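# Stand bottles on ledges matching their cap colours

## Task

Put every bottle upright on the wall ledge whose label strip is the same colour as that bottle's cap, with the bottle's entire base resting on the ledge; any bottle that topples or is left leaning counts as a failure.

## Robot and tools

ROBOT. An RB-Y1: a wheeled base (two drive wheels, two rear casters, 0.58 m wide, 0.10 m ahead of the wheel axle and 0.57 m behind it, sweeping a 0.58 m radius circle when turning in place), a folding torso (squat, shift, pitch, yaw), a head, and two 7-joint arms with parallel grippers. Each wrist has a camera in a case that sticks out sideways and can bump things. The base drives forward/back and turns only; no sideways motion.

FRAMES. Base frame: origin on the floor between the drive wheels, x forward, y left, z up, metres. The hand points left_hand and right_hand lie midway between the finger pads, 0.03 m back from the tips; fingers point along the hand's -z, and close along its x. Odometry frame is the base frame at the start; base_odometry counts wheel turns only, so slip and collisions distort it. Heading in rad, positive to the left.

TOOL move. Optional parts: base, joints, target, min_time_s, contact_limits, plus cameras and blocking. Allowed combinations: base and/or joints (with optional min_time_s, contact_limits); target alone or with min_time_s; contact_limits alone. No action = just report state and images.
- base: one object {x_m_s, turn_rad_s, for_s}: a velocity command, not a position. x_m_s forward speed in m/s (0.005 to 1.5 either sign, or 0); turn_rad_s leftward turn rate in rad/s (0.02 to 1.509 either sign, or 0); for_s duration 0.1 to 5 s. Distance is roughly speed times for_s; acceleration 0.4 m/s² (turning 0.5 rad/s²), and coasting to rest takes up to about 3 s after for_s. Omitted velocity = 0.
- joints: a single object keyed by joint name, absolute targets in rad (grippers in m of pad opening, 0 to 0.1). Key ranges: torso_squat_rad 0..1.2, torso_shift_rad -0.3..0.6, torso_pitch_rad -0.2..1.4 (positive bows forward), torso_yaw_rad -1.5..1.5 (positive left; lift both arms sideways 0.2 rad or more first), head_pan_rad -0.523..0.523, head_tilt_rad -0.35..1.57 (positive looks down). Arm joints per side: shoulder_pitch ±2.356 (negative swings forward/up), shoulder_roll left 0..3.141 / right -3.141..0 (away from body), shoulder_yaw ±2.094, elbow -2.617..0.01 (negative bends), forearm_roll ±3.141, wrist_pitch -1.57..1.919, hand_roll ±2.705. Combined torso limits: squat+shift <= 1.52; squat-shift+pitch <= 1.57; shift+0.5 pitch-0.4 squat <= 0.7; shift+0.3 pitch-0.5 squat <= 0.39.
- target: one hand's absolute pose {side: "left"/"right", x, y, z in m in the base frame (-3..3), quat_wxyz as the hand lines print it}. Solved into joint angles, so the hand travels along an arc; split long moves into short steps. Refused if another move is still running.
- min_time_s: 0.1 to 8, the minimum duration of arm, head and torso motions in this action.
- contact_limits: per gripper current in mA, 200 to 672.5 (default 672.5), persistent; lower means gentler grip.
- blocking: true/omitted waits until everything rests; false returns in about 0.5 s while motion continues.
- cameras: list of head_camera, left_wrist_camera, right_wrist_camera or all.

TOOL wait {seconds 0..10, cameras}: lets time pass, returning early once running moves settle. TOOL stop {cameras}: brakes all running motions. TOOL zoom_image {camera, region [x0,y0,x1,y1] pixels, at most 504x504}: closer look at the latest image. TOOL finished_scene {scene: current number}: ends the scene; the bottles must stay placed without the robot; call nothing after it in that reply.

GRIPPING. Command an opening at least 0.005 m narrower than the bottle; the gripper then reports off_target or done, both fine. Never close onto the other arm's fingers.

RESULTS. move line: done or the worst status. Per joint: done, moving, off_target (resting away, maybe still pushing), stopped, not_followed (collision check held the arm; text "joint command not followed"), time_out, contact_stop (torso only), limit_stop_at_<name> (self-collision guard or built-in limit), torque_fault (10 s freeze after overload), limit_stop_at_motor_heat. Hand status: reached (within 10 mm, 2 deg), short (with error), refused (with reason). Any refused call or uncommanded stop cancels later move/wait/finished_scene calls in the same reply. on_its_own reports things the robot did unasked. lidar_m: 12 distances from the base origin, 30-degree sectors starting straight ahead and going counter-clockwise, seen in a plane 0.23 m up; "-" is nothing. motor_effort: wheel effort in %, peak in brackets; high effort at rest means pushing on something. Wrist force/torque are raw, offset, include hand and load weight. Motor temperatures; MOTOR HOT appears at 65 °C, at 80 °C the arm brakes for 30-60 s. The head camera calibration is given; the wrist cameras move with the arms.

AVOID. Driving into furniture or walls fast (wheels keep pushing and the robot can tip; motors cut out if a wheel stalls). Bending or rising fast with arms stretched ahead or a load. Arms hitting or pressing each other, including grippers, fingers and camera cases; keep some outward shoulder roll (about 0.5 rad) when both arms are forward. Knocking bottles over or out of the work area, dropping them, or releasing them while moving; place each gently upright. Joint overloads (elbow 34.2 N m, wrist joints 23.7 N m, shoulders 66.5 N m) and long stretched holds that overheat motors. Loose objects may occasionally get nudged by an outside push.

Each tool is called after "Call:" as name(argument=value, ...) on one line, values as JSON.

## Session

Call:
move(joints={"head_tilt_rad": 0.1, "left_shoulder_pitch_rad": -0.2, "left_shoulder_roll_rad": 0.3, "left_shoulder_yaw_rad": 0.0, "left_elbow_rad": -2.3, "left_forearm_roll_rad": 0.0, "left_wrist_pitch_rad": 0.93, "left_hand_roll_rad": -1.57, "right_shoulder_pitch_rad": -0.2, "right_shoulder_roll_rad": -0.3, "right_shoulder_yaw_rad": 0.0, "right_elbow_rad": -2.3, "right_forearm_roll_rad": 0.0, "right_wrist_pitch_rad": 0.93, "right_hand_roll_rad": 1.57, "left_gripper_m": 0.1, "right_gripper_m": 0.1}, min_time_s=2.0, blocking=false, cameras=["head_camera"])

Scene clock: 0.50 s.
Joint torques (N m): left_arm=[-9.11 5.81 -1.6 -7.9 -0.37 -0.67 -0.37] | right_arm=[-7.56 -4.25 -1.64 -4.77 0.52 -0.13 0.65]
External joint torques (N m): left_arm=[-3.26 3.27 -2.06 -3.98 -0.36 0.17 -0.35] | right_arm=[-2.52 -0.99 -1.23 -2.23 0.39 0.43 0.65]
Motor temperatures (°C): left_arm=[33 38 32 38 34 42 39] | right_arm=[33 35 34 34 35 33 43]
Wrist force (N): left_arm=[-1.6 0.2 -5.1] | right_arm=[0.9 -0.6 -6.0]
Wrist torque (N m): left_arm=[-0.19 -0.03 0.15] | right_arm=[0.07 -0.06 -0.50]
Wrist force, peak (N): left_arm=[-1.2 0.3 -5.4] | right_arm=[3.0 -2.0 -5.6]
move: moving
base_odometry: x=+0.000 y=+0.000 heading=+0.000
lidar_m: 3.84 3.64 2.01 1.80 2.18 2.21 2.00 2.02 2.46 2.46 2.15 2.97
base_status: not commanded
joint_positions: torso_squat_rad=+0.350 torso_shift_rad=+0.000 torso_pitch_rad=+0.000 torso_yaw_rad=+0.000 left_shoulder_pitch_rad=-0.027 left_shoulder_roll_rad=+0.078 left_shoulder_yaw_rad=+0.019 left_elbow_rad=-0.531 left_forearm_roll_rad=-0.023 left_wrist_pitch_rad=+0.205 left_hand_roll_rad=-0.319 left_gripper_m=+0.100 right_shoulder_pitch_rad=-0.050 right_shoulder_roll_rad=-0.103 right_shoulder_yaw_rad=+0.020 right_elbow_rad=-0.405 right_forearm_roll_rad=-0.027 right_wrist_pitch_rad=+0.210 right_hand_roll_rad=+0.376 right_gripper_m=+0.100 head_pan_rad=+0.000 head_tilt_rad=+0.361
joint_status: left_shoulder_pitch_rad moving; left_shoulder_roll_rad moving; left_shoulder_yaw_rad moving; left_elbow_rad moving; left_forearm_roll_rad moving; left_wrist_pitch_rad moving; left_hand_roll_rad moving; right_shoulder_pitch_rad moving; right_shoulder_roll_rad moving; right_shoulder_yaw_rad moving; right_elbow_rad moving; right_forearm_roll_rad moving; right_wrist_pitch_rad moving; right_hand_roll_rad moving; head_tilt_rad moving; the others done
wheel_motors_off: 0
motor_effort: left_wheel=+1(2) right_wheel=+0(2)
chest: x=-0.2280 y=-0.0002 z=+1.2475 quat_wxyz=(+1.000, +0.000, +0.000, +0.000) (m; base frame)
left_hand: x=-0.0015 y=+0.2802 z=+0.6049 quat_wxyz=(+0.969, +0.071, -0.165, -0.168) (m; base frame)
right_hand: x=-0.0437 y=-0.2895 z=+0.5890 quat_wxyz=(+0.972, -0.067, -0.111, +0.195) (m; base frame)
pictures: head_camera
camera_calibration:
head_camera: T_world_to_cam=[[-0.0277441, -0.999325, 0.0240698, -0.0360654], [-0.318327, -0.013993, -0.947878, 1.36503], [0.947575, -0.0339601, -0.317724, 0.598174], [0, 0, 0, 1]] pos_world=[-0.133288, 0.00337391, 1.48481]

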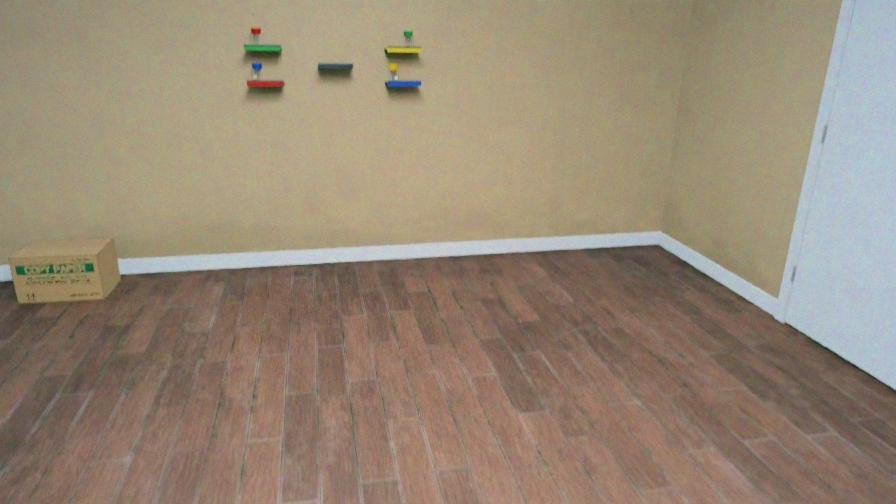

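Call:
wait(seconds=1.6, cameras=["head_camera"])

Call:
zoom_image(camera="head_camera", region=[200, 150, 480, 300])

Scene clock: 3.57 s.
Joint torques (N m): left_arm=[-13.08 5.02 1.9 -8.47 -0.54 -2.17 0.55] | right_arm=[-12.22 -6.01 -2.9 -6.92 0.47 -1.79 -0.18]
External joint torques (N m): left_arm=[-0.29 0.83 -1.42 -0.41 -0.13 -0.23 0.52] | right_arm=[0.32 -1.38 0.23 0.87 -0.09 0.09 -0.16]
Wrist force (N): left_arm=[2.7 -5.0 1.0] | right_arm=[4.4 4.0 0.0]
Wrist torque (N m): left_arm=[0.20 0.21 0.00] | right_arm=[-0.27 0.10 -0.26]
Wrist force, peak (N): left_arm=[3.2 -5.3 1.1] | right_arm=[5.5 4.7 0.3]
earlier move: done
base_odometry: x=+0.000 y=+0.000 heading=+0.000
lidar_m: 3.84 3.65 2.00 1.80 2.18 2.21 2.00 2.02 2.46 2.45 2.15 2.97
base_status: not commanded
joint_positions: torso_squat_rad=+0.350 torso_shift_rad=+0.000 torso_pitch_rad=+0.000 torso_yaw_rad=+0.000 left_shoulder_pitch_rad=-0.200 left_shoulder_roll_rad=+0.300 left_shoulder_yaw_rad=+0.000 left_elbow_rad=-2.300 left_forearm_roll_rad=+0.000 left_wrist_pitch_rad=+0.930 left_hand_roll_rad=-1.570 left_gripper_m=+0.100 right_shoulder_pitch_rad=-0.200 right_shoulder_roll_rad=-0.300 right_shoulder_yaw_rad=+0.000 right_elbow_rad=-2.300 right_forearm_roll_rad=+0.000 right_wrist_pitch_rad=+0.930 right_hand_roll_rad=+1.570 right_gripper_m=+0.100 head_pan_rad=+0.000 head_tilt_rad=+0.100
joint_status: all done
wheel_motors_off: 0
motor_effort: left_wheel=+2(2) right_wheel=-1(2)
chest: x=-0.2280 y=-0.0002 z=+1.2475 quat_wxyz=(+1.000, +0.000, +0.000, +0.000) (m; base frame)
left_hand: x=+0.2658 y=+0.2384 z=+1.2519 quat_wxyz=(+0.418, +0.566, -0.421, -0.572) (m; base frame)
right_hand: x=+0.2658 y=-0.2387 z=+1.2513 quat_wxyz=(+0.418, -0.566, -0.422, +0.572) (m; base frame)
wait: 0.00 of 1.6 s (the move ended)
pictures: head_camera
camera_calibration:
head_camera: T_world_to_cam=[[-0.0332077, -0.999318, 0.0161311, -0.0257861], [-0.063475, -0.0139987, -0.997885, 1.48992], [0.997431, -0.0341614, -0.0629669, 0.239625], [0, 0, 0, 1]] pos_world=[-0.145292, 0.00327436, 1.50228]

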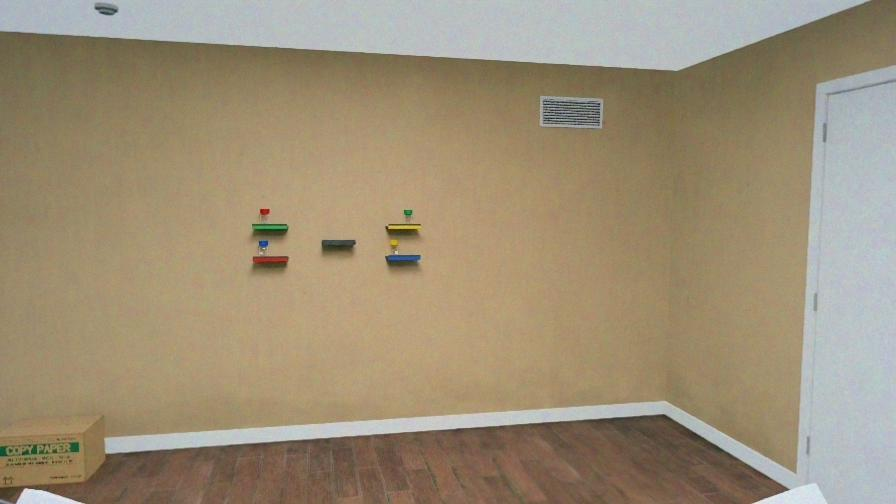

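Scaled by 1.800 from the camera's 896x504 image, which has a finer 1280x720 frame.

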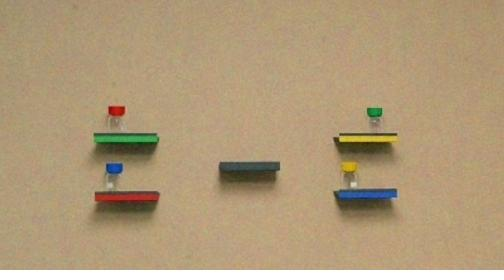

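Call:
move(base={"x_m_s": 1.0, "turn_rad_s": 0.062, "for_s": 2.75}, cameras=["head_camera"])

Call:
zoom_image(camera="head_camera", region=[40, 180, 460, 480])

Call:
zoom_image(camera="head_camera", region=[420, 180, 840, 480])

Scene clock: 11.20 s.
Joint torques (N m): left_arm=[-12.88 5.41 1.85 -8.29 -0.42 -2.25 0.62] | right_arm=[-12.77 -5.48 -3.43 -7.14 0.3 -1.81 -0.14]
External joint torques (N m): left_arm=[-0.09 1.22 -1.46 -0.22 -0.01 -0.31 0.59] | right_arm=[-0.23 -0.85 -0.3 0.65 -0.26 0.07 -0.12]
Wrist force (N): left_arm=[2.4 -4.9 1.2] | right_arm=[4.5 4.5 1.2]
Wrist torque (N m): left_arm=[0.19 0.16 0.03] | right_arm=[-0.28 0.10 -0.25]
Wrist force, peak (N): left_arm=[2.8 -5.4 0.7] | right_arm=[5.5 4.8 1.2]
move: done
base_odometry: x=+2.741 y=+0.360 heading=+0.172
lidar_m: 1.09 1.14 1.50 1.95 1.97 3.05 4.75 2.74 2.41 2.32 1.57 1.14
base_status: done (sent for 2.77 of 2.77 s)
joint_positions: torso_squat_rad=+0.350 torso_shift_rad=+0.000 torso_pitch_rad=+0.000 torso_yaw_rad=+0.000 left_shoulder_pitch_rad=-0.200 left_shoulder_roll_rad=+0.300 left_shoulder_yaw_rad=+0.000 left_elbow_rad=-2.300 left_forearm_roll_rad=+0.000 left_wrist_pitch_rad=+0.930 left_hand_roll_rad=-1.570 left_gripper_m=+0.100 right_shoulder_pitch_rad=-0.200 right_shoulder_roll_rad=-0.300 right_shoulder_yaw_rad=+0.000 right_elbow_rad=-2.300 right_forearm_roll_rad=+0.000 right_wrist_pitch_rad=+0.930 right_hand_roll_rad=+1.570 right_gripper_m=+0.100 head_pan_rad=+0.000 head_tilt_rad=+0.100
joint_status: not commanded
wheel_motors_off: 0
motor_effort: left_wheel=+0(37) right_wheel=-2(37)
chest: x=-0.2280 y=-0.0002 z=+1.2475 quat_wxyz=(+1.000, +0.000, +0.000, +0.000) (m; base frame)
left_hand: x=+0.2658 y=+0.2384 z=+1.2519 quat_wxyz=(+0.418, +0.566, -0.421, -0.572) (m; base frame)
right_hand: x=+0.2658 y=-0.2387 z=+1.2513 quat_wxyz=(+0.418, -0.566, -0.422, +0.572) (m; base frame)
pictures: head_camera
camera_calibration:
head_camera: T_world_to_cam=[[-0.033208, -0.999318, 0.0161271, -0.0257801], [-0.0634748, -0.0139946, -0.997885, 1.48992], [0.997431, -0.0341614, -0.0629668, 0.239625], [0, 0, 0, 1]] pos_world=[-0.145292, 0.00327435, 1.50228]

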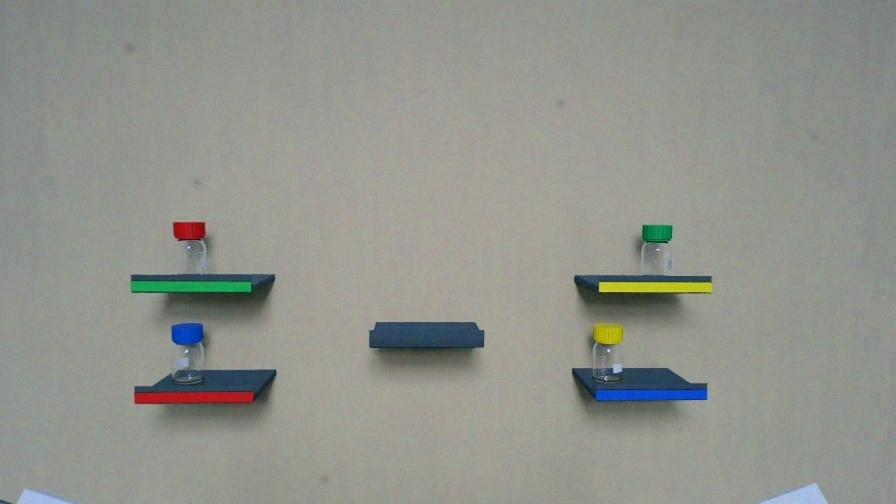

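Scaled by 1.200 from the camera's 896x504 image, which has a finer 1280x720 frame.

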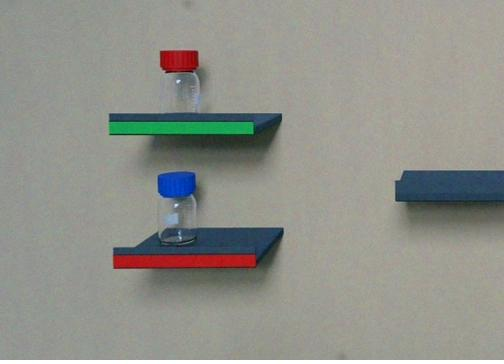

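Scaled by 1.200 from the camera's 896x504 image, which has a finer 1280x720 frame.

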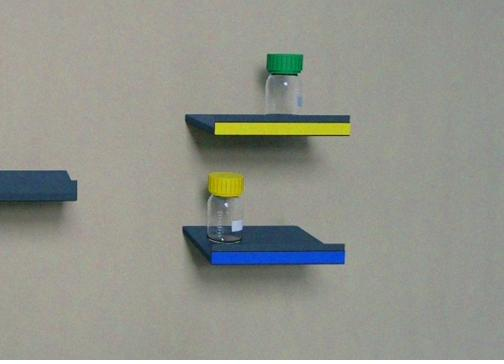

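Call:
move(base={"x_m_s": 0.4, "for_s": 1.5}, joints={"head_pan_rad": 0.42, "head_tilt_rad": 0.42, "left_shoulder_pitch_rad": 0.079, "left_shoulder_roll_rad": 0.487, "left_shoulder_yaw_rad": 0.334, "left_elbow_rad": -2.237, "left_forearm_roll_rad": 0.538, "left_wrist_pitch_rad": 0.659, "left_hand_roll_rad": -1.498, "right_shoulder_pitch_rad": 0.079, "right_shoulder_roll_rad": -0.487, "right_shoulder_yaw_rad": -0.334, "right_elbow_rad": -2.237, "right_forearm_roll_rad": -0.538, "right_wrist_pitch_rad": 0.659, "right_hand_roll_rad": 1.498}, min_time_s=1.5, cameras=["all"])

Scene clock: 17.83 s.
Joint torques (N m): left_arm=[-9.38 10.65 6.22 -7.9 -0.06 -2.23 0.46] | right_arm=[-7.53 -10.78 -4.98 -7.31 0.25 -1.96 -0.42]
External joint torques (N m): left_arm=[-0.24 1.35 0.87 0.26 -0.05 -0.2 0.45] | right_arm=[1.22 -1.03 0.2 0.65 0.02 0.01 -0.42]
Wrist force (N): left_arm=[0.7 -5.1 1.0] | right_arm=[3.6 4.5 0.1]
Wrist torque (N m): left_arm=[0.20 0.09 -0.12] | right_arm=[-0.23 0.13 -0.13]
Wrist force, peak (N): left_arm=[2.8 -5.3 1.0] | right_arm=[5.9 4.8 0.9]
move: done
base_odometry: x=+3.332 y=+0.462 heading=+0.172
lidar_m: 0.50 0.52 0.71 1.33 2.10 3.04 5.34 2.98 2.43 2.00 0.71 0.51
base_status: done (sent for 1.5 of 1.5 s)
joint_positions: torso_squat_rad=+0.350 torso_shift_rad=+0.000 torso_pitch_rad=+0.000 torso_yaw_rad=+0.000 left_shoulder_pitch_rad=+0.079 left_shoulder_roll_rad=+0.487 left_shoulder_yaw_rad=+0.334 left_elbow_rad=-2.237 left_forearm_roll_rad=+0.538 left_wrist_pitch_rad=+0.659 left_hand_roll_rad=-1.498 left_gripper_m=+0.100 right_shoulder_pitch_rad=+0.079 right_shoulder_roll_rad=-0.487 right_shoulder_yaw_rad=-0.334 right_elbow_rad=-2.237 right_forearm_roll_rad=-0.538 right_wrist_pitch_rad=+0.659 right_hand_roll_rad=+1.498 right_gripper_m=+0.100 head_pan_rad=+0.420 head_tilt_rad=+0.420
joint_status: all done
wheel_motors_off: 0
motor_effort: left_wheel=+0(26) right_wheel=-3(20)
chest: x=-0.2280 y=-0.0002 z=+1.2475 quat_wxyz=(+1.000, +0.000, +0.000, +0.000) (m; base frame)
left_hand: x=+0.2292 y=+0.3662 z=+1.2234 quat_wxyz=(+0.501, +0.501, -0.499, -0.499) (m; base frame)
right_hand: x=+0.2292 y=-0.3666 z=+1.2227 quat_wxyz=(+0.502, -0.500, -0.499, +0.499) (m; base frame)
pictures: head_camera, left_wrist_camera, right_wrist_camera
camera_calibration:
head_camera: T_world_to_cam=[[0.383538, -0.923166, 0.025754, 0.046149], [-0.335625, -0.16531, -0.927377, 1.33169], [0.860381, 0.347041, -0.37324, 0.660668], [0, 0, 0, 1]] pos_world=[-0.139178, 0.033466, 1.48038]
left_wrist_camera: T_world_to_cam=[[-0.0323129, -0.999466, -0.0048423, 0.378311], [-0.467686, 0.0194017, -0.883682, 1.20845], [0.883304, -0.0262897, -0.468063, 0.454055], [0, 0, 0, 1]] pos_world=[0.176329, 0.3666, 1.28224]
right_wrist_camera: T_world_to_cam=[[-0.0204825, -0.998558, 0.0496309, -0.42684], [-0.497446, -0.0328821, -0.866872, 1.18892], [0.867253, -0.0424444, -0.496055, 0.464316], [0, 0, 0, 1]] pos_world=[0.179999, -0.367423, 1.28215]

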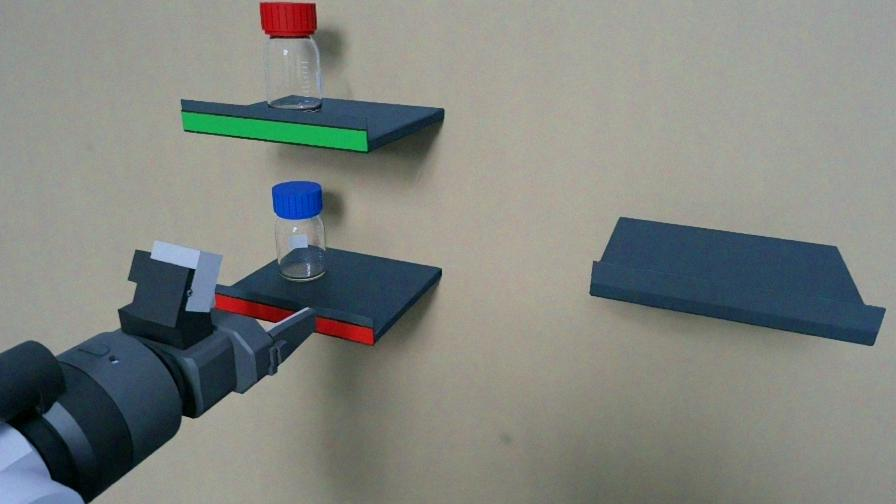

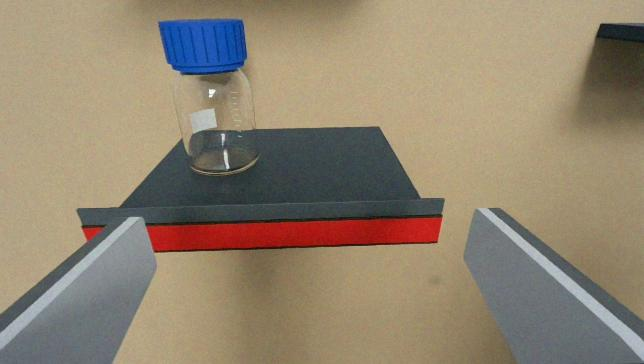

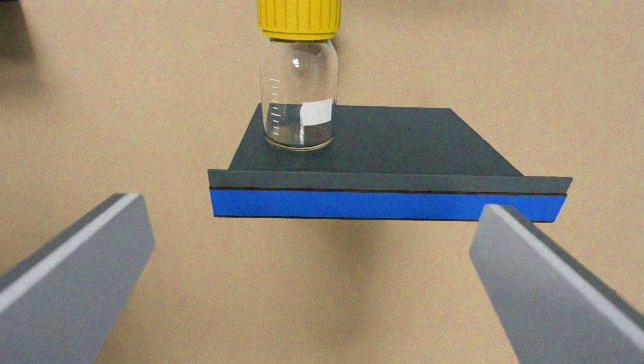

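Call:
move(target={"side": "left", "x": 0.305, "y": 0.438, "z": 1.236, "quat_wxyz": [0.5, 0.5, -0.5, -0.5]}, min_time_s=0.5, cameras=["left_wrist_camera"])

Scene clock: 20.80 s.
Joint torques (N m): left_arm=[-13.28 14.65 5.7 -7.55 -0.21 -2.02 0.18] | right_arm=[-8.3 -11.35 -5.35 -7.38 0.25 -1.93 -0.13]
External joint torques (N m): left_arm=[0.09 0.24 -1.92 0.33 -0.35 0 0.17] | right_arm=[0.45 -1.59 -0.17 0.58 0.01 0.04 -0.12]
Wrist force (N): left_arm=[0.9 -5.5 0.9] | right_arm=[3.6 4.6 0.3]
Wrist torque (N m): left_arm=[0.24 0.09 0.02] | right_arm=[-0.30 0.14 -0.12]
Wrist force, peak (N): left_arm=[0.4 -6.4 1.4] | right_arm=[3.7 5.3 0.3]
move: done
base_odometry: x=+3.332 y=+0.462 heading=+0.172
lidar_m: 0.50 0.52 0.71 1.33 2.10 3.04 5.34 2.97 2.42 2.01 0.72 0.52
base_status: not commanded
joint_positions: torso_squat_rad=+0.350 torso_shift_rad=+0.000 torso_pitch_rad=+0.000 torso_yaw_rad=+0.000 left_shoulder_pitch_rad=-0.150 left_shoulder_roll_rad=+0.731 left_shoulder_yaw_rad=+0.301 left_elbow_rad=-1.777 left_forearm_roll_rad=+0.813 left_wrist_pitch_rad=+0.494 left_hand_roll_rad=-1.637 left_gripper_m=+0.100 right_shoulder_pitch_rad=+0.079 right_shoulder_roll_rad=-0.487 right_shoulder_yaw_rad=-0.334 right_elbow_rad=-2.237 right_forearm_roll_rad=-0.538 right_wrist_pitch_rad=+0.659 right_hand_roll_rad=+1.498 right_gripper_m=+0.100 head_pan_rad=+0.420 head_tilt_rad=+0.420
joint_status: all done
wheel_motors_off: 0
motor_effort: left_wheel=+1(1) right_wheel=-2(3)
chest: x=-0.2280 y=-0.0002 z=+1.2475 quat_wxyz=(+1.000, +0.000, +0.000, +0.000) (m; base frame)
left_hand: x=+0.3049 y=+0.4382 z=+1.2365 quat_wxyz=(+0.500, +0.500, -0.500, -0.500) (m; base frame)
left_hand_status: reached (checked arc, planned for 0.8 s): 1 mm and 0.1 deg off.
right_hand: x=+0.2292 y=-0.3666 z=+1.2227 quat_wxyz=(+0.502, -0.500, -0.499, +0.499) (m; base frame)
pictures: left_wrist_camera
camera_calibration:
left_wrist_camera: T_world_to_cam=[[-0.034814, -0.99938, -0.00516584, 0.453889], [-0.466212, 0.0208124, -0.884428, 1.25387], [0.883988, -0.0283821, -0.466648, 0.394163], [0, 0, 0, 1]] pos_world=[0.251938, 0.438699, 1.29524]

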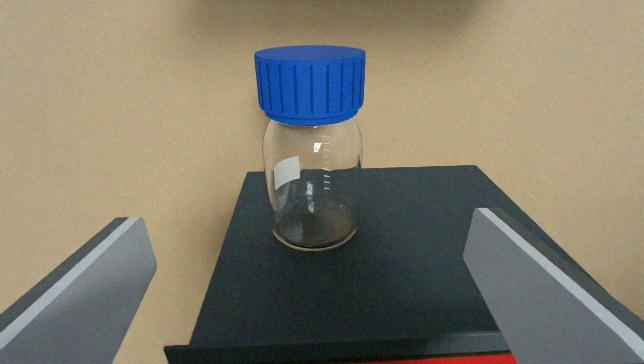

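Call:
move(target={"side": "left", "x": 0.413, "y": 0.438, "z": 1.235, "quat_wxyz": [0.5, 0.5, -0.5, -0.5]}, min_time_s=0.7, cameras=["left_wrist_camera", "head_camera"])

Scene clock: 22.83 s.
Joint torques (N m): left_arm=[-19.65 16.2 6.01 -8.04 -0.04 -1.88 0.39] | right_arm=[-7.72 -11.53 -5.2 -7.33 0.23 -1.75 -0.24]
External joint torques (N m): left_arm=[0.19 0.99 -0.81 0.58 -0.3 0.04 0.38] | right_arm=[1.02 -1.77 -0.01 0.63 -0.01 0.22 -0.23]
Wrist force (N): left_arm=[1.1 -5.2 0.9] | right_arm=[3.1 4.5 1.3]
Wrist torque (N m): left_arm=[0.20 0.13 0.03] | right_arm=[-0.25 0.06 -0.12]
Wrist force, peak (N): left_arm=[1.4 -5.9 1.6] | right_arm=[3.3 5.5 1.1]
move: done
base_odometry: x=+3.332 y=+0.462 heading=+0.172
lidar_m: 0.49 0.51 0.70 1.33 2.11 3.04 5.35 2.97 2.42 2.00 0.71 0.52
base_status: not commanded
joint_positions: torso_squat_rad=+0.350 torso_shift_rad=+0.000 torso_pitch_rad=+0.000 torso_yaw_rad=+0.000 left_shoulder_pitch_rad=-0.571 left_shoulder_roll_rad=+0.753 left_shoulder_yaw_rad=+0.072 left_elbow_rad=-1.205 left_forearm_roll_rad=+1.010 left_wrist_pitch_rad=+0.325 left_hand_roll_rad=-1.899 left_gripper_m=+0.100 right_shoulder_pitch_rad=+0.079 right_shoulder_roll_rad=-0.487 right_shoulder_yaw_rad=-0.334 right_elbow_rad=-2.237 right_forearm_roll_rad=-0.538 right_wrist_pitch_rad=+0.659 right_hand_roll_rad=+1.498 right_gripper_m=+0.100 head_pan_rad=+0.420 head_tilt_rad=+0.420
joint_status: all done
wheel_motors_off: 0
motor_effort: left_wheel=+1(1) right_wheel=-2(3)
chest: x=-0.2280 y=-0.0002 z=+1.2475 quat_wxyz=(+1.000, +0.000, +0.000, +0.000) (m; base frame)
left_hand: x=+0.4130 y=+0.4380 z=+1.2355 quat_wxyz=(+0.501, +0.501, -0.500, -0.499) (m; base frame)
left_hand_status: reached (checked arc, planned for 0.9 s): 1 mm and 0.1 deg off.
right_hand: x=+0.2292 y=-0.3667 z=+1.2227 quat_wxyz=(+0.502, -0.500, -0.499, +0.499) (m; base frame)
pictures: head_camera, left_wrist_camera
camera_calibration:
head_camera: T_world_to_cam=[[0.383551, -0.92316, 0.0257886, 0.0461379], [-0.33561, -0.165344, -0.927376, 1.33166], [0.86038, 0.347041, -0.37324, 0.660755], [0, 0, 0, 1]] pos_world=[-0.139278, 0.033466, 1.48038]
left_wrist_camera: T_world_to_cam=[[-0.0337386, -0.999419, -0.00480389, 0.456609], [-0.466772, 0.0200072, -0.884151, 1.30367], [0.883734, -0.0275877, -0.467176, 0.298607], [0, 0, 0, 1]] pos_world=[0.360035, 0.438498, 1.29434]

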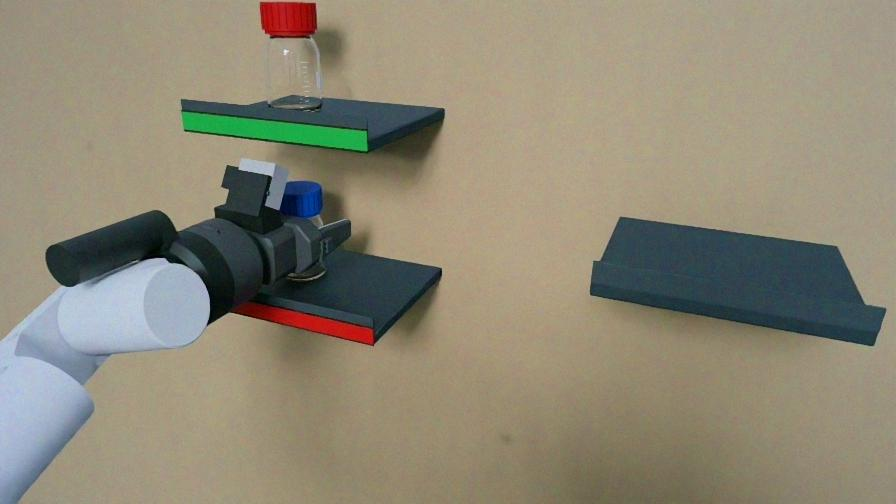

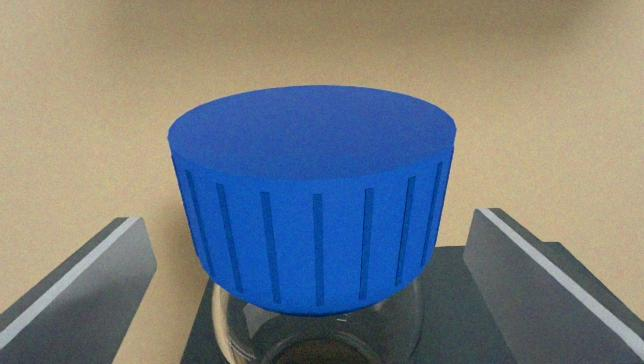

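Call:
move(joints={"left_gripper_m": 0.03}, cameras=[])

Call:
move(target={"side": "left", "x": 0.41, "y": 0.437, "z": 1.257, "quat_wxyz": [0.5, 0.5, -0.5, -0.5]}, min_time_s=0.4, cameras=["head_camera"])

Call:
move(target={"side": "left", "x": 0.365, "y": 0.425, "z": 1.276, "quat_wxyz": [0.5, 0.5, -0.5, -0.5]}, min_time_s=0.5, cameras=["head_camera", "left_wrist_camera"])

Scene clock: 26.07 s.
Joint torques (N m): left_arm=[-19.35 16.57 5.87 -7.98 0.01 -1.97 0.43] | right_arm=[-7.87 -11 -4.62 -7.54 0.15 -1.82 -0.03]
External joint torques (N m): left_arm=[0.49 1.36 -0.95 0.63 -0.25 -0.05 0.41] | right_arm=[0.88 -1.24 0.56 0.42 -0.08 0.15 -0.02]
Wrist force (N): left_arm=[1.5 -4.9 0.7] | right_arm=[3.3 5.1 0.0]
Wrist torque (N m): left_arm=[0.19 0.11 0.02] | right_arm=[-0.33 0.06 -0.09]
Wrist force, peak (N): left_arm=[0.9 -5.5 1.1] | right_arm=[3.4 5.9 0.0]
move: off_target
base_odometry: x=+3.332 y=+0.462 heading=+0.172
lidar_m: 0.50 0.52 0.71 1.33 2.11 3.05 5.35 2.97 2.43 2.00 0.72 0.52
base_status: not commanded
joint_positions: torso_squat_rad=+0.350 torso_shift_rad=+0.000 torso_pitch_rad=+0.000 torso_yaw_rad=+0.000 left_shoulder_pitch_rad=-0.571 left_shoulder_roll_rad=+0.753 left_shoulder_yaw_rad=+0.072 left_elbow_rad=-1.205 left_forearm_roll_rad=+1.010 left_wrist_pitch_rad=+0.325 left_hand_roll_rad=-1.899 left_gripper_m=+0.055 right_shoulder_pitch_rad=+0.079 right_shoulder_roll_rad=-0.487 right_shoulder_yaw_rad=-0.334 right_elbow_rad=-2.237 right_forearm_roll_rad=-0.538 right_wrist_pitch_rad=+0.659 right_hand_roll_rad=+1.498 right_gripper_m=+0.100 head_pan_rad=+0.420 head_tilt_rad=+0.420
joint_status: left_gripper_m off_target (ended at +0.055, target +0.030)
wheel_motors_off: 0
motor_effort: left_wheel=+1(1) right_wheel=-2(2)
chest: x=-0.2280 y=-0.0002 z=+1.2475 quat_wxyz=(+1.000, +0.000, +0.000, +0.000) (m; base frame)
left_hand: x=+0.4130 y=+0.4380 z=+1.2355 quat_wxyz=(+0.501, +0.501, -0.500, -0.499) (m; base frame)
right_hand: x=+0.2292 y=-0.3667 z=+1.2227 quat_wxyz=(+0.502, -0.500, -0.499, +0.499) (m; base frame)
pictures: none
No camera images: "cameras" was empty.

Scene clock: 26.80 s.
Joint torques (N m): left_arm=[-21.68 16.92 8.29 -9.92 0.04 -2.49 0.29] | right_arm=[-7.82 -11.24 -4.49 -7.38 0.1 -1.89 -0.1]
External joint torques (N m): left_arm=[-1.88 1.63 1.44 -1.41 -0.23 -0.54 0.28] | right_arm=[0.93 -1.48 0.7 0.58 -0.14 0.08 -0.09]
Wrist force (N): left_arm=[1.0 -6.7 0.9] | right_arm=[3.2 4.9 0.7]
Wrist torque (N m): left_arm=[0.17 0.08 -0.11] | right_arm=[-0.34 0.07 -0.05]
Wrist force, peak (N): left_arm=[0.7 -7.2 0.9] | right_arm=[3.5 5.1 0.4]
move: done
base_odometry: x=+3.332 y=+0.462 heading=+0.172
lidar_m: 0.50 0.51 0.71 1.33 2.11 3.04 5.34 2.97 2.42 2.00 0.72 0.51
base_status: not commanded
joint_positions: torso_squat_rad=+0.350 torso_shift_rad=+0.000 torso_pitch_rad=+0.000 torso_yaw_rad=+0.000 left_shoulder_pitch_rad=-0.581 left_shoulder_roll_rad=+0.768 left_shoulder_yaw_rad=+0.098 left_elbow_rad=-1.245 left_forearm_roll_rad=+0.971 left_wrist_pitch_rad=+0.380 left_hand_roll_rad=-1.854 left_gripper_m=+0.055 right_shoulder_pitch_rad=+0.079 right_shoulder_roll_rad=-0.487 right_shoulder_yaw_rad=-0.334 right_elbow_rad=-2.237 right_forearm_roll_rad=-0.538 right_wrist_pitch_rad=+0.659 right_hand_roll_rad=+1.498 right_gripper_m=+0.100 head_pan_rad=+0.420 head_tilt_rad=+0.420
joint_status: all done
wheel_motors_off: 0
motor_effort: left_wheel=+1(1) right_wheel=-2(3)
chest: x=-0.2280 y=-0.0002 z=+1.2475 quat_wxyz=(+1.000, +0.000, +0.000, +0.000) (m; base frame)
left_hand: x=+0.4104 y=+0.4376 z=+1.2565 quat_wxyz=(+0.497, +0.500, -0.502, -0.501) (m; base frame)
left_hand_status: reached (checked arc, planned for 0.4 s): 1 mm and 0.4 deg off.
right_hand: x=+0.2292 y=-0.3667 z=+1.2227 quat_wxyz=(+0.502, -0.500, -0.499, +0.499) (m; base frame)
pictures: head_camera
camera_calibration:
head_camera: T_world_to_cam=[[0.383551, -0.92316, 0.0257886, 0.0461379], [-0.33561, -0.165344, -0.927376, 1.33166], [0.86038, 0.347041, -0.37324, 0.660755], [0, 0, 0, 1]] pos_world=[-0.139278, 0.033466, 1.48038]

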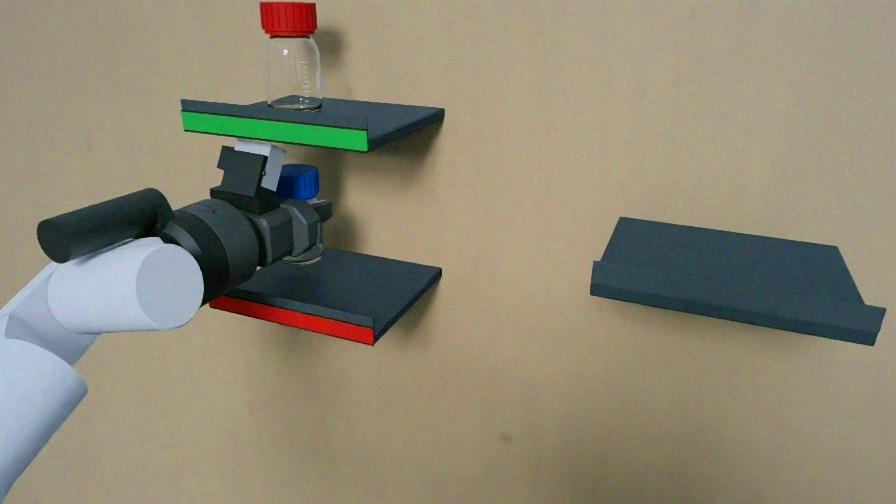

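Scene clock: 28.27 s.
Joint torques (N m): left_arm=[-19.92 16.92 9.13 -9.85 0.12 -2.61 0.04] | right_arm=[-8.17 -10.79 -5.11 -7.16 0.09 -1.78 -0.2]
External joint torques (N m): left_arm=[-2.6 2.19 1.86 -1.91 0.02 -0.58 0.03] | right_arm=[0.57 -1.03 0.08 0.8 -0.14 0.19 -0.2]
Wrist force (N): left_arm=[1.3 -6.3 0.8] | right_arm=[3.6 5.0 0.5]
Wrist torque (N m): left_arm=[0.15 0.14 -0.10] | right_arm=[-0.28 0.13 -0.15]
Wrist force, peak (N): left_arm=[-0.5 -62.8 21.2] | right_arm=[3.9 5.1 1.3]
move: done
base_odometry: x=+3.332 y=+0.462 heading=+0.172
lidar_m: 0.49 0.52 0.72 1.34 2.10 3.05 5.34 2.98 2.42 2.01 0.72 0.52
base_status: not commanded
joint_positions: torso_squat_rad=+0.350 torso_shift_rad=+0.000 torso_pitch_rad=+0.000 torso_yaw_rad=+0.000 left_shoulder_pitch_rad=-0.424 left_shoulder_roll_rad=+0.761 left_shoulder_yaw_rad=+0.203 left_elbow_rad=-1.571 left_forearm_roll_rad=+0.745 left_wrist_pitch_rad=+0.536 left_hand_roll_rad=-1.594 left_gripper_m=+0.055 right_shoulder_pitch_rad=+0.079 right_shoulder_roll_rad=-0.487 right_shoulder_yaw_rad=-0.334 right_elbow_rad=-2.237 right_forearm_roll_rad=-0.538 right_wrist_pitch_rad=+0.659 right_hand_roll_rad=+1.498 right_gripper_m=+0.100 head_pan_rad=+0.420 head_tilt_rad=+0.420
joint_status: all done
wheel_motors_off: 0
motor_effort: left_wheel=+4(6) right_wheel=-1(6)
chest: x=-0.2280 y=-0.0002 z=+1.2475 quat_wxyz=(+1.000, +0.000, +0.000, +0.000) (m; base frame)
left_hand: x=+0.3650 y=+0.4255 z=+1.2755 quat_wxyz=(+0.499, +0.499, -0.501, -0.500) (m; base frame)
left_hand_status: reached (checked arc, planned for 0.7 s): 1 mm and 0.1 deg off.
right_hand: x=+0.2293 y=-0.3666 z=+1.2227 quat_wxyz=(+0.502, -0.500, -0.499, +0.499) (m; base frame)
pictures: head_camera, left_wrist_camera
camera_calibration:
head_camera: T_world_to_cam=[[0.383684, -0.923104, 0.0257898, 0.0462066], [-0.335684, -0.165434, -0.927334, 1.33164], [0.860292, 0.347146, -0.373346, 0.660775], [0, 0, 0, 1]] pos_world=[-0.139178, 0.0335658, 1.48038]
left_wrist_camera: T_world_to_cam=[[-0.0381622, -0.999261, -0.00464663, 0.443986], [-0.466544, 0.0219293, -0.884226, 1.31609], [0.883674, -0.0315762, -0.467036, 0.360903], [0, 0, 0, 1]] pos_world=[0.312038, 0.426193, 1.33434]

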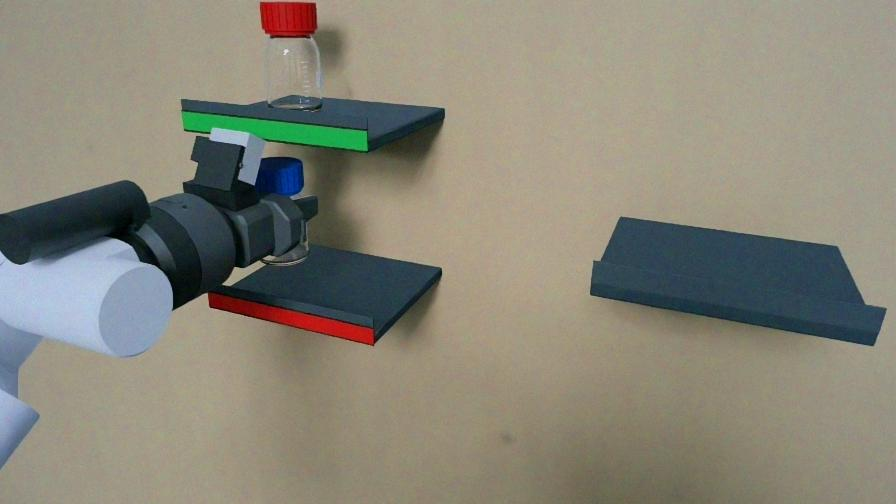

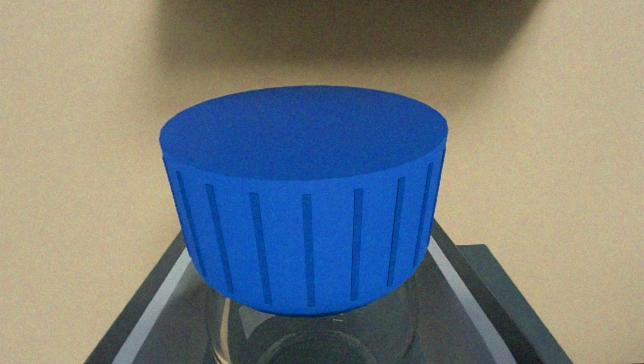

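Call:
move(target={"side": "left", "x": 0.27, "y": 0.33, "z": 1.31, "quat_wxyz": [0.5, 0.5, -0.5, -0.5]}, min_time_s=0.6, cameras=[])

Call:
move(target={"side": "left", "x": 0.27, "y": 0.03, "z": 1.37, "quat_wxyz": [0.5, 0.5, -0.5, -0.5]}, min_time_s=0.7, cameras=["head_camera", "left_wrist_camera"])

Scene clock: 30.67 s.
Joint torques (N m): left_arm=[-15.18 10.61 7.37 -7.61 -0.56 -2.57 0.07] | right_arm=[-8.34 -10.74 -4.67 -7.32 0.14 -1.87 0.02]
External joint torques (N m): left_arm=[-1.99 0.4 1.31 -1.57 -0.08 -0.67 0.06] | right_arm=[0.4 -0.98 0.51 0.64 -0.09 0.1 0.03]
Wrist force (N): left_arm=[1.2 -5.9 0.9] | right_arm=[3.1 4.4 0.5]
Wrist torque (N m): left_arm=[0.11 0.14 -0.09] | right_arm=[-0.21 0.13 -0.15]
Wrist force, peak (N): left_arm=[-4.0 -36.2 5.3] | right_arm=[4.0 5.1 0.2]
move: done
base_odometry: x=+3.332 y=+0.462 heading=+0.172
lidar_m: 0.49 0.52 0.71 1.33 2.11 3.04 5.34 2.97 2.43 2.00 0.72 0.52
base_status: not commanded
joint_positions: torso_squat_rad=+0.350 torso_shift_rad=+0.000 torso_pitch_rad=+0.000 torso_yaw_rad=+0.000 left_shoulder_pitch_rad=-0.254 left_shoulder_roll_rad=+0.638 left_shoulder_yaw_rad=+0.239 left_elbow_rad=-2.232 left_forearm_roll_rad=+0.377 left_wrist_pitch_rad=+0.950 left_hand_roll_rad=-1.226 left_gripper_m=+0.055 right_shoulder_pitch_rad=+0.079 right_shoulder_roll_rad=-0.487 right_shoulder_yaw_rad=-0.334 right_elbow_rad=-2.237 right_forearm_roll_rad=-0.538 right_wrist_pitch_rad=+0.659 right_hand_roll_rad=+1.498 right_gripper_m=+0.100 head_pan_rad=+0.420 head_tilt_rad=+0.420
joint_status: all done
wheel_motors_off: 0
motor_effort: left_wheel=+2(5) right_wheel=-2(3)
chest: x=-0.2279 y=-0.0002 z=+1.2475 quat_wxyz=(+1.000, +0.000, +0.000, +0.000) (m; base frame)
left_hand: x=+0.2700 y=+0.3303 z=+1.3099 quat_wxyz=(+0.500, +0.500, -0.501, -0.500) (m; base frame)
left_hand_status: reached (checked arc, planned for 0.9 s): 0 mm and 0.1 deg off.
right_hand: x=+0.2293 y=-0.3667 z=+1.2226 quat_wxyz=(+0.502, -0.500, -0.499, +0.499) (m; base frame)
pictures: none
No camera images: "cameras" was empty.

Scene clock: 32.00 s.
Joint torques (N m): left_arm=[-17.58 2.2 5.74 -4.96 -1.23 -2.34 0.06] | right_arm=[-8.52 -11.18 -5.1 -7.25 0.14 -1.99 -0.09]
External joint torques (N m): left_arm=[-0.1 1.72 0.88 0.35 -0.08 -0.67 0.04] | right_arm=[0.23 -1.42 0.09 0.71 -0.09 -0.02 -0.08]
Wrist force (N): left_arm=[0.5 -6.0 1.0] | right_arm=[3.6 4.4 -0.1]
Wrist torque (N m): left_arm=[0.09 0.07 -0.09] | right_arm=[-0.28 0.15 -0.12]
Wrist force, peak (N): left_arm=[-0.8 -7.1 0.1] | right_arm=[3.9 5.1 0.5]
move: done
base_odometry: x=+3.332 y=+0.462 heading=+0.172
lidar_m: 0.49 0.52 0.72 1.33 2.10 3.05 5.34 2.98 2.42 2.00 0.72 0.52
base_status: not commanded
joint_positions: torso_squat_rad=+0.350 torso_shift_rad=+0.000 torso_pitch_rad=+0.000 torso_yaw_rad=+0.000 left_shoulder_pitch_rad=-0.915 left_shoulder_roll_rad=+0.083 left_shoulder_yaw_rad=-0.452 left_elbow_rad=-2.051 left_forearm_roll_rad=-0.469 left_wrist_pitch_rad=+1.516 left_hand_roll_rad=-0.967 left_gripper_m=+0.055 right_shoulder_pitch_rad=+0.079 right_shoulder_roll_rad=-0.487 right_shoulder_yaw_rad=-0.334 right_elbow_rad=-2.237 right_forearm_roll_rad=-0.538 right_wrist_pitch_rad=+0.659 right_hand_roll_rad=+1.498 right_gripper_m=+0.100 head_pan_rad=+0.420 head_tilt_rad=+0.420
joint_status: all done
wheel_motors_off: 0
motor_effort: left_wheel=+2(3) right_wheel=-2(3)
chest: x=-0.2280 y=-0.0002 z=+1.2475 quat_wxyz=(+1.000, +0.000, +0.000, +0.000) (m; base frame)
left_hand: x=+0.2689 y=+0.0298 z=+1.3700 quat_wxyz=(+0.499, +0.500, -0.501, -0.501) (m; base frame)
left_hand_status: reached (checked arc, planned for 1.0 s): 1 mm and 0.2 deg off.
right_hand: x=+0.2292 y=-0.3667 z=+1.2227 quat_wxyz=(+0.502, -0.500, -0.499, +0.499) (m; base frame)
pictures: head_camera, left_wrist_camera
camera_calibration:
head_camera: T_world_to_cam=[[0.383541, -0.923167, 0.0256538, 0.0462975], [-0.335768, -0.165269, -0.927333, 1.3316], [0.860323, 0.347056, -0.373358, 0.660834], [0, 0, 0, 1]] pos_world=[-0.139178, 0.0334658, 1.48038]
left_wrist_camera: T_world_to_cam=[[-0.0388566, -0.999225, -0.00621631, 0.0477482], [-0.46608, 0.0236264, -0.884427, 1.36354], [0.883889, -0.0314685, -0.466637, 0.476796], [0, 0, 0, 1]] pos_world=[0.215941, 0.0304996, 1.42874]

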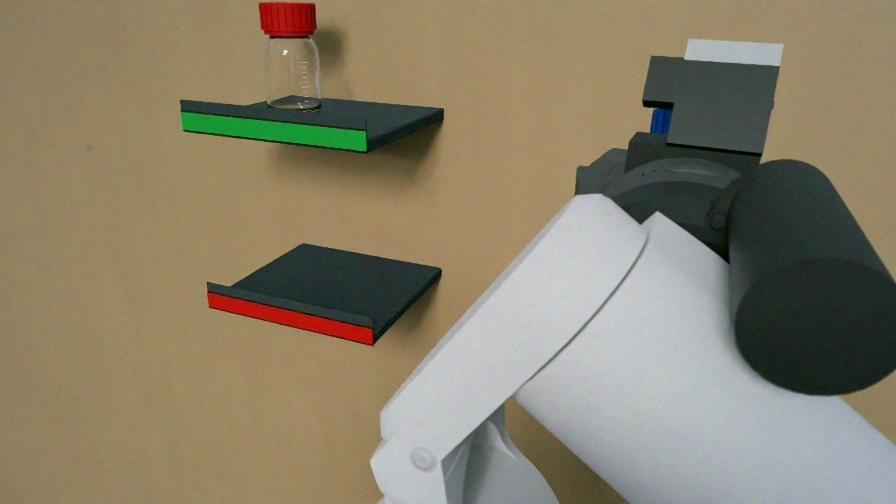

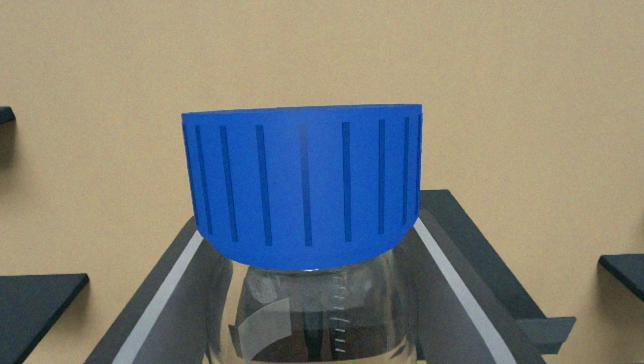

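Call:
move(target={"side": "left", "x": 0.395, "y": 0.015, "z": 1.373, "quat_wxyz": [0.5, 0.5, -0.5, -0.5]}, min_time_s=0.9, cameras=["left_wrist_camera"])

Call:
move(joints={"head_pan_rad": -0.3, "head_tilt_rad": 0.42}, cameras=["head_camera"])

Scene clock: 35.20 s.
Joint torques (N m): left_arm=[-23.64 5.55 6.39 -7.33 -1.34 -1.55 0.21] | right_arm=[-8.68 -11 -4.66 -7.39 -0.1 -1.97 -0.23]
External joint torques (N m): left_arm=[-1.12 1.39 1.12 0.08 -0.12 -0.1 0.19] | right_arm=[0.06 -1.24 0.52 0.57 -0.33 0 -0.22]
Wrist force (N): left_arm=[1.2 -5.9 0.9] | right_arm=[3.1 4.5 1.0]
Wrist torque (N m): left_arm=[0.09 0.11 -0.10] | right_arm=[-0.28 0.10 -0.10]
Wrist force, peak (N): left_arm=[1.2 -7.5 1.7] | right_arm=[3.5 5.3 0.7]
move: done
base_odometry: x=+3.332 y=+0.462 heading=+0.172
lidar_m: 0.50 0.51 0.72 1.33 2.10 3.04 5.34 2.98 2.42 2.00 0.71 0.52
base_status: not commanded
joint_positions: torso_squat_rad=+0.350 torso_shift_rad=+0.000 torso_pitch_rad=+0.000 torso_yaw_rad=+0.000 left_shoulder_pitch_rad=-1.153 left_shoulder_roll_rad=+0.111 left_shoulder_yaw_rad=-0.358 left_elbow_rad=-1.422 left_forearm_roll_rad=-0.391 left_wrist_pitch_rad=+1.122 left_hand_roll_rad=-0.796 left_gripper_m=+0.055 right_shoulder_pitch_rad=+0.079 right_shoulder_roll_rad=-0.487 right_shoulder_yaw_rad=-0.334 right_elbow_rad=-2.237 right_forearm_roll_rad=-0.538 right_wrist_pitch_rad=+0.659 right_hand_roll_rad=+1.498 right_gripper_m=+0.100 head_pan_rad=+0.420 head_tilt_rad=+0.420
joint_status: all done
wheel_motors_off: 0
motor_effort: left_wheel=+2(3) right_wheel=-1(3)
chest: x=-0.2280 y=-0.0002 z=+1.2475 quat_wxyz=(+1.000, +0.000, +0.000, +0.000) (m; base frame)
left_hand: x=+0.3940 y=+0.0152 z=+1.3730 quat_wxyz=(+0.500, +0.500, -0.500, -0.500) (m; base frame)
left_hand_status: reached (checked arc, planned for 0.9 s): 1 mm and 0.1 deg off.
right_hand: x=+0.2292 y=-0.3667 z=+1.2227 quat_wxyz=(+0.502, -0.500, -0.499, +0.499) (m; base frame)
pictures: left_wrist_camera
camera_calibration:
left_wrist_camera: T_world_to_cam=[[-0.0369702, -0.999302, -0.00537427, 0.0360932], [-0.466765, 0.0220232, -0.884107, 1.4247], [0.883608, -0.0301771, -0.467254, 0.368032], [0, 0, 0, 1]] pos_world=[0.341136, 0.0157978, 1.43174]

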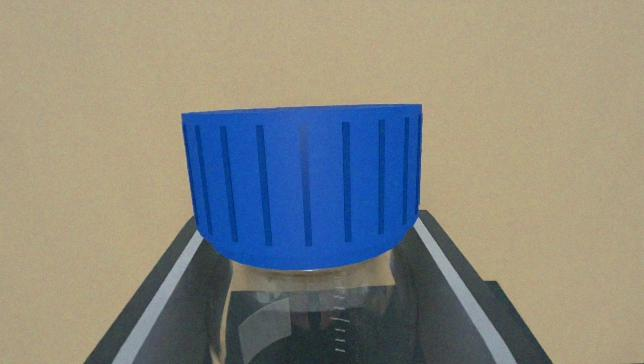

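Scene clock: 36.33 s.
Joint torques (N m): left_arm=[-23.71 5.31 6.35 -7.34 -1.37 -1.55 0.37] | right_arm=[-8.54 -10.58 -4.88 -7.34 0.22 -1.87 -0.21]
External joint torques (N m): left_arm=[-1.19 1.15 1.08 0.07 -0.15 -0.11 0.35] | right_arm=[0.2 -0.82 0.31 0.62 -0.02 0.1 -0.21]
Wrist force (N): left_arm=[1.1 -5.8 0.9] | right_arm=[4.2 4.3 0.2]
Wrist torque (N m): left_arm=[0.09 0.11 -0.09] | right_arm=[-0.20 0.19 -0.15]
Wrist force, peak (N): left_arm=[1.0 -6.0 1.2] | right_arm=[3.3 5.5 0.6]
move: done
base_odometry: x=+3.332 y=+0.462 heading=+0.172
lidar_m: 0.49 0.52 0.71 1.33 2.10 3.04 5.34 2.97 2.42 2.00 0.72 0.52
base_status: not commanded
joint_positions: torso_squat_rad=+0.350 torso_shift_rad=+0.000 torso_pitch_rad=+0.000 torso_yaw_rad=+0.000 left_shoulder_pitch_rad=-1.153 left_shoulder_roll_rad=+0.111 left_shoulder_yaw_rad=-0.358 left_elbow_rad=-1.422 left_forearm_roll_rad=-0.391 left_wrist_pitch_rad=+1.122 left_hand_roll_rad=-0.796 left_gripper_m=+0.055 right_shoulder_pitch_rad=+0.079 right_shoulder_roll_rad=-0.487 right_shoulder_yaw_rad=-0.334 right_elbow_rad=-2.237 right_forearm_roll_rad=-0.538 right_wrist_pitch_rad=+0.659 right_hand_roll_rad=+1.498 right_gripper_m=+0.100 head_pan_rad=-0.300 head_tilt_rad=+0.420
joint_status: all done
wheel_motors_off: 0
motor_effort: left_wheel=+3(3) right_wheel=-1(3)
chest: x=-0.2280 y=-0.0002 z=+1.2475 quat_wxyz=(+1.000, +0.000, +0.000, +0.000) (m; base frame)
left_hand: x=+0.3940 y=+0.0152 z=+1.3730 quat_wxyz=(+0.500, +0.500, -0.500, -0.500) (m; base frame)
right_hand: x=+0.2292 y=-0.3667 z=+1.2227 quat_wxyz=(+0.502, -0.500, -0.499, +0.499) (m; base frame)
pictures: head_camera
camera_calibration:
head_camera: T_world_to_cam=[[-0.320328, -0.946956, 0.025788, -0.0988669], [-0.361826, 0.0971461, -0.92717, 1.32615], [0.875484, -0.306329, -0.373752, 0.664234], [0, 0, 0, 1]] pos_world=[-0.133358, -0.0189792, 1.48038]

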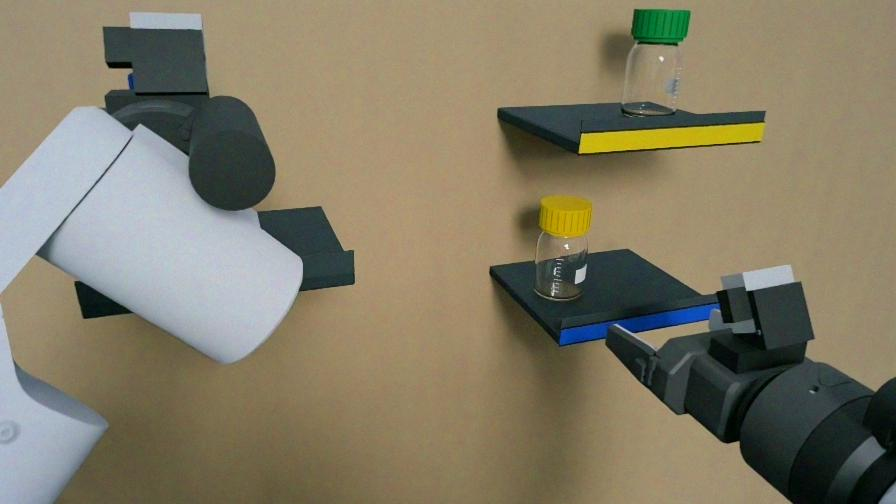

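Call:
move(target={"side": "left", "x": 0.395, "y": 0.015, "z": 1.344, "quat_wxyz": [0.5, 0.5, -0.5, -0.5]}, min_time_s=0.6, cameras=[])

Call:
move(target={"side": "left", "x": 0.395, "y": 0.015, "z": 1.3395, "quat_wxyz": [0.5, 0.5, -0.5, -0.5]}, min_time_s=0.3, cameras=[])

Call:
move(target={"side": "left", "x": 0.395, "y": 0.015, "z": 1.336, "quat_wxyz": [0.5, 0.5, -0.5, -0.5]}, min_time_s=0.3, cameras=["left_wrist_camera"])

Scene clock: 38.20 s.
Joint torques (N m): left_arm=[-24.19 3.77 3.49 -9.5 -1.63 -1.87 0.56] | right_arm=[-8.23 -11.3 -4.74 -7.35 0.21 -1.83 -0.13]
External joint torques (N m): left_arm=[-1.87 0.35 -1.77 -1.76 -0.39 -0.48 0.54] | right_arm=[0.51 -1.54 0.45 0.61 -0.03 0.14 -0.12]
Wrist force (N): left_arm=[0.9 -5.5 1.1] | right_arm=[3.7 5.0 0.9]
Wrist torque (N m): left_arm=[0.05 0.09 -0.10] | right_arm=[-0.26 0.15 -0.15]
Wrist force, peak (N): left_arm=[1.3 -6.4 1.1] | right_arm=[4.1 4.8 0.7]
move: done
base_odometry: x=+3.332 y=+0.462 heading=+0.172
lidar_m: 0.49 0.52 0.71 1.33 2.10 3.04 5.34 2.98 2.43 2.00 0.72 0.51
base_status: not commanded
joint_positions: torso_squat_rad=+0.350 torso_shift_rad=+0.000 torso_pitch_rad=+0.000 torso_yaw_rad=+0.000 left_shoulder_pitch_rad=-1.087 left_shoulder_roll_rad=+0.104 left_shoulder_yaw_rad=-0.389 left_elbow_rad=-1.429 left_forearm_roll_rad=-0.433 left_wrist_pitch_rad=+1.087 left_hand_roll_rad=-0.757 left_gripper_m=+0.055 right_shoulder_pitch_rad=+0.079 right_shoulder_roll_rad=-0.487 right_shoulder_yaw_rad=-0.334 right_elbow_rad=-2.237 right_forearm_roll_rad=-0.538 right_wrist_pitch_rad=+0.659 right_hand_roll_rad=+1.498 right_gripper_m=+0.100 head_pan_rad=-0.300 head_tilt_rad=+0.420
joint_status: all done
wheel_motors_off: 0
motor_effort: left_wheel=+2(3) right_wheel=-1(3)
chest: x=-0.2280 y=-0.0002 z=+1.2475 quat_wxyz=(+1.000, +0.000, +0.000, +0.000) (m; base frame)
left_hand: x=+0.3948 y=+0.0147 z=+1.3444 quat_wxyz=(+0.500, +0.499, -0.499, -0.502) (m; base frame)
left_hand_status: reached (checked arc, planned for 0.6 s): 1 mm and 0.3 deg off.
right_hand: x=+0.2292 y=-0.3667 z=+1.2227 quat_wxyz=(+0.502, -0.500, -0.499, +0.499) (m; base frame)
pictures: none
No camera images: "cameras" was empty.

Scene clock: 38.83 s.
Joint torques (N m): left_arm=[-23.56 3.42 3.2 -9.14 -1.53 -1.96 0.52] | right_arm=[-7.8 -11.18 -4.46 -7.12 0.19 -1.91 -0.05]
External joint torques (N m): left_arm=[-1.29 0.14 -2.05 -1.33 -0.28 -0.58 0.5] | right_arm=[0.94 -1.42 0.73 0.84 -0.05 0.06 -0.05]
Wrist force (N): left_arm=[1.3 -5.7 1.0] | right_arm=[3.3 4.5 1.1]
Wrist torque (N m): left_arm=[0.06 0.15 -0.08] | right_arm=[-0.26 0.06 -0.15]
Wrist force, peak (N): left_arm=[1.4 -6.5 1.2] | right_arm=[4.1 4.7 0.1]
move: done
base_odometry: x=+3.332 y=+0.462 heading=+0.172
lidar_m: 0.49 0.52 0.71 1.33 2.10 3.04 5.34 2.98 2.43 2.00 0.72 0.52
base_status: not commanded
joint_positions: torso_squat_rad=+0.350 torso_shift_rad=+0.000 torso_pitch_rad=+0.000 torso_yaw_rad=+0.000 left_shoulder_pitch_rad=-1.074 left_shoulder_roll_rad=+0.103 left_shoulder_yaw_rad=-0.395 left_elbow_rad=-1.429 left_forearm_roll_rad=-0.448 left_wrist_pitch_rad=+1.077 left_hand_roll_rad=-0.745 left_gripper_m=+0.055 right_shoulder_pitch_rad=+0.079 right_shoulder_roll_rad=-0.487 right_shoulder_yaw_rad=-0.334 right_elbow_rad=-2.237 right_forearm_roll_rad=-0.538 right_wrist_pitch_rad=+0.659 right_hand_roll_rad=+1.498 right_gripper_m=+0.100 head_pan_rad=-0.300 head_tilt_rad=+0.420
joint_status: all done
wheel_motors_off: 0
motor_effort: left_wheel=+2(3) right_wheel=-1(2)
chest: x=-0.2280 y=-0.0002 z=+1.2475 quat_wxyz=(+1.000, +0.000, +0.000, +0.000) (m; base frame)
left_hand: x=+0.3951 y=+0.0152 z=+1.3396 quat_wxyz=(+0.500, +0.500, -0.500, -0.500) (m; base frame)
left_hand_status: reached (checked arc, planned for 0.3 s): 0 mm and 0.0 deg off.
right_hand: x=+0.2292 y=-0.3667 z=+1.2227 quat_wxyz=(+0.502, -0.500, -0.499, +0.499) (m; base frame)
pictures: none
No camera images: "cameras" was empty.

Scene clock: 39.47 s.
Joint torques (N m): left_arm=[-23.26 2.84 2.98 -9.19 -1.65 -1.81 0.51] | right_arm=[-8.35 -10.45 -4.72 -7.22 0.03 -1.81 -0.25]
External joint torques (N m): left_arm=[-1.02 -0.35 -2.26 -1.34 -0.4 -0.45 0.5] | right_arm=[0.39 -0.69 0.47 0.74 -0.2 0.16 -0.24]
Wrist force (N): left_arm=[1.2 -6.3 1.2] | right_arm=[3.6 4.0 0.7]
Wrist torque (N m): left_arm=[0.14 0.13 -0.10] | right_arm=[-0.19 0.16 -0.14]
Wrist force, peak (N): left_arm=[1.2 -6.3 1.2] | right_arm=[3.6 5.5 0.7]
move: done
base_odometry: x=+3.332 y=+0.462 heading=+0.172
lidar_m: 0.50 0.51 0.71 1.34 2.11 3.04 5.34 2.97 2.42 2.00 0.72 0.52
base_status: not commanded
joint_positions: torso_squat_rad=+0.350 torso_shift_rad=+0.000 torso_pitch_rad=+0.000 torso_yaw_rad=+0.000 left_shoulder_pitch_rad=-1.066 left_shoulder_roll_rad=+0.102 left_shoulder_yaw_rad=-0.398 left_elbow_rad=-1.429 left_forearm_roll_rad=-0.454 left_wrist_pitch_rad=+1.072 left_hand_roll_rad=-0.739 left_gripper_m=+0.055 right_shoulder_pitch_rad=+0.079 right_shoulder_roll_rad=-0.487 right_shoulder_yaw_rad=-0.334 right_elbow_rad=-2.237 right_forearm_roll_rad=-0.538 right_wrist_pitch_rad=+0.659 right_hand_roll_rad=+1.498 right_gripper_m=+0.100 head_pan_rad=-0.300 head_tilt_rad=+0.420
joint_status: all done
wheel_motors_off: 0
motor_effort: left_wheel=+2(2) right_wheel=-2(3)
chest: x=-0.2280 y=-0.0002 z=+1.2475 quat_wxyz=(+1.000, +0.000, +0.000, +0.000) (m; base frame)
left_hand: x=+0.3951 y=+0.0153 z=+1.3361 quat_wxyz=(+0.500, +0.500, -0.500, -0.500) (m; base frame)
left_hand_status: reached (checked arc, planned for 0.3 s): 0 mm and 0.0 deg off.
right_hand: x=+0.2292 y=-0.3667 z=+1.2227 quat_wxyz=(+0.502, -0.500, -0.499, +0.499) (m; base frame)
pictures: left_wrist_camera
camera_calibration:
left_wrist_camera: T_world_to_cam=[[-0.0355318, -0.999356, -0.00499123, 0.03491], [-0.466983, 0.0210186, -0.884017, 1.39264], [0.883552, -0.0290799, -0.467429, 0.350113], [0, 0, 0, 1]] pos_world=[0.342235, 0.0157975, 1.39494]

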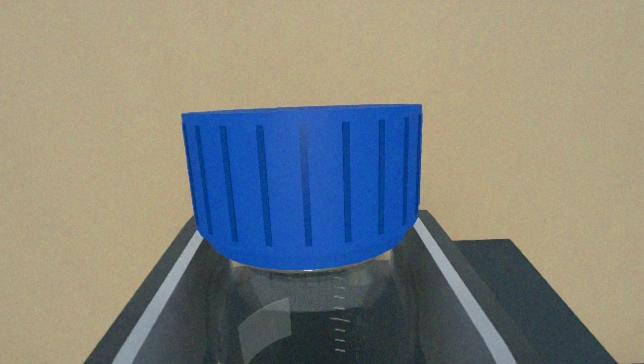

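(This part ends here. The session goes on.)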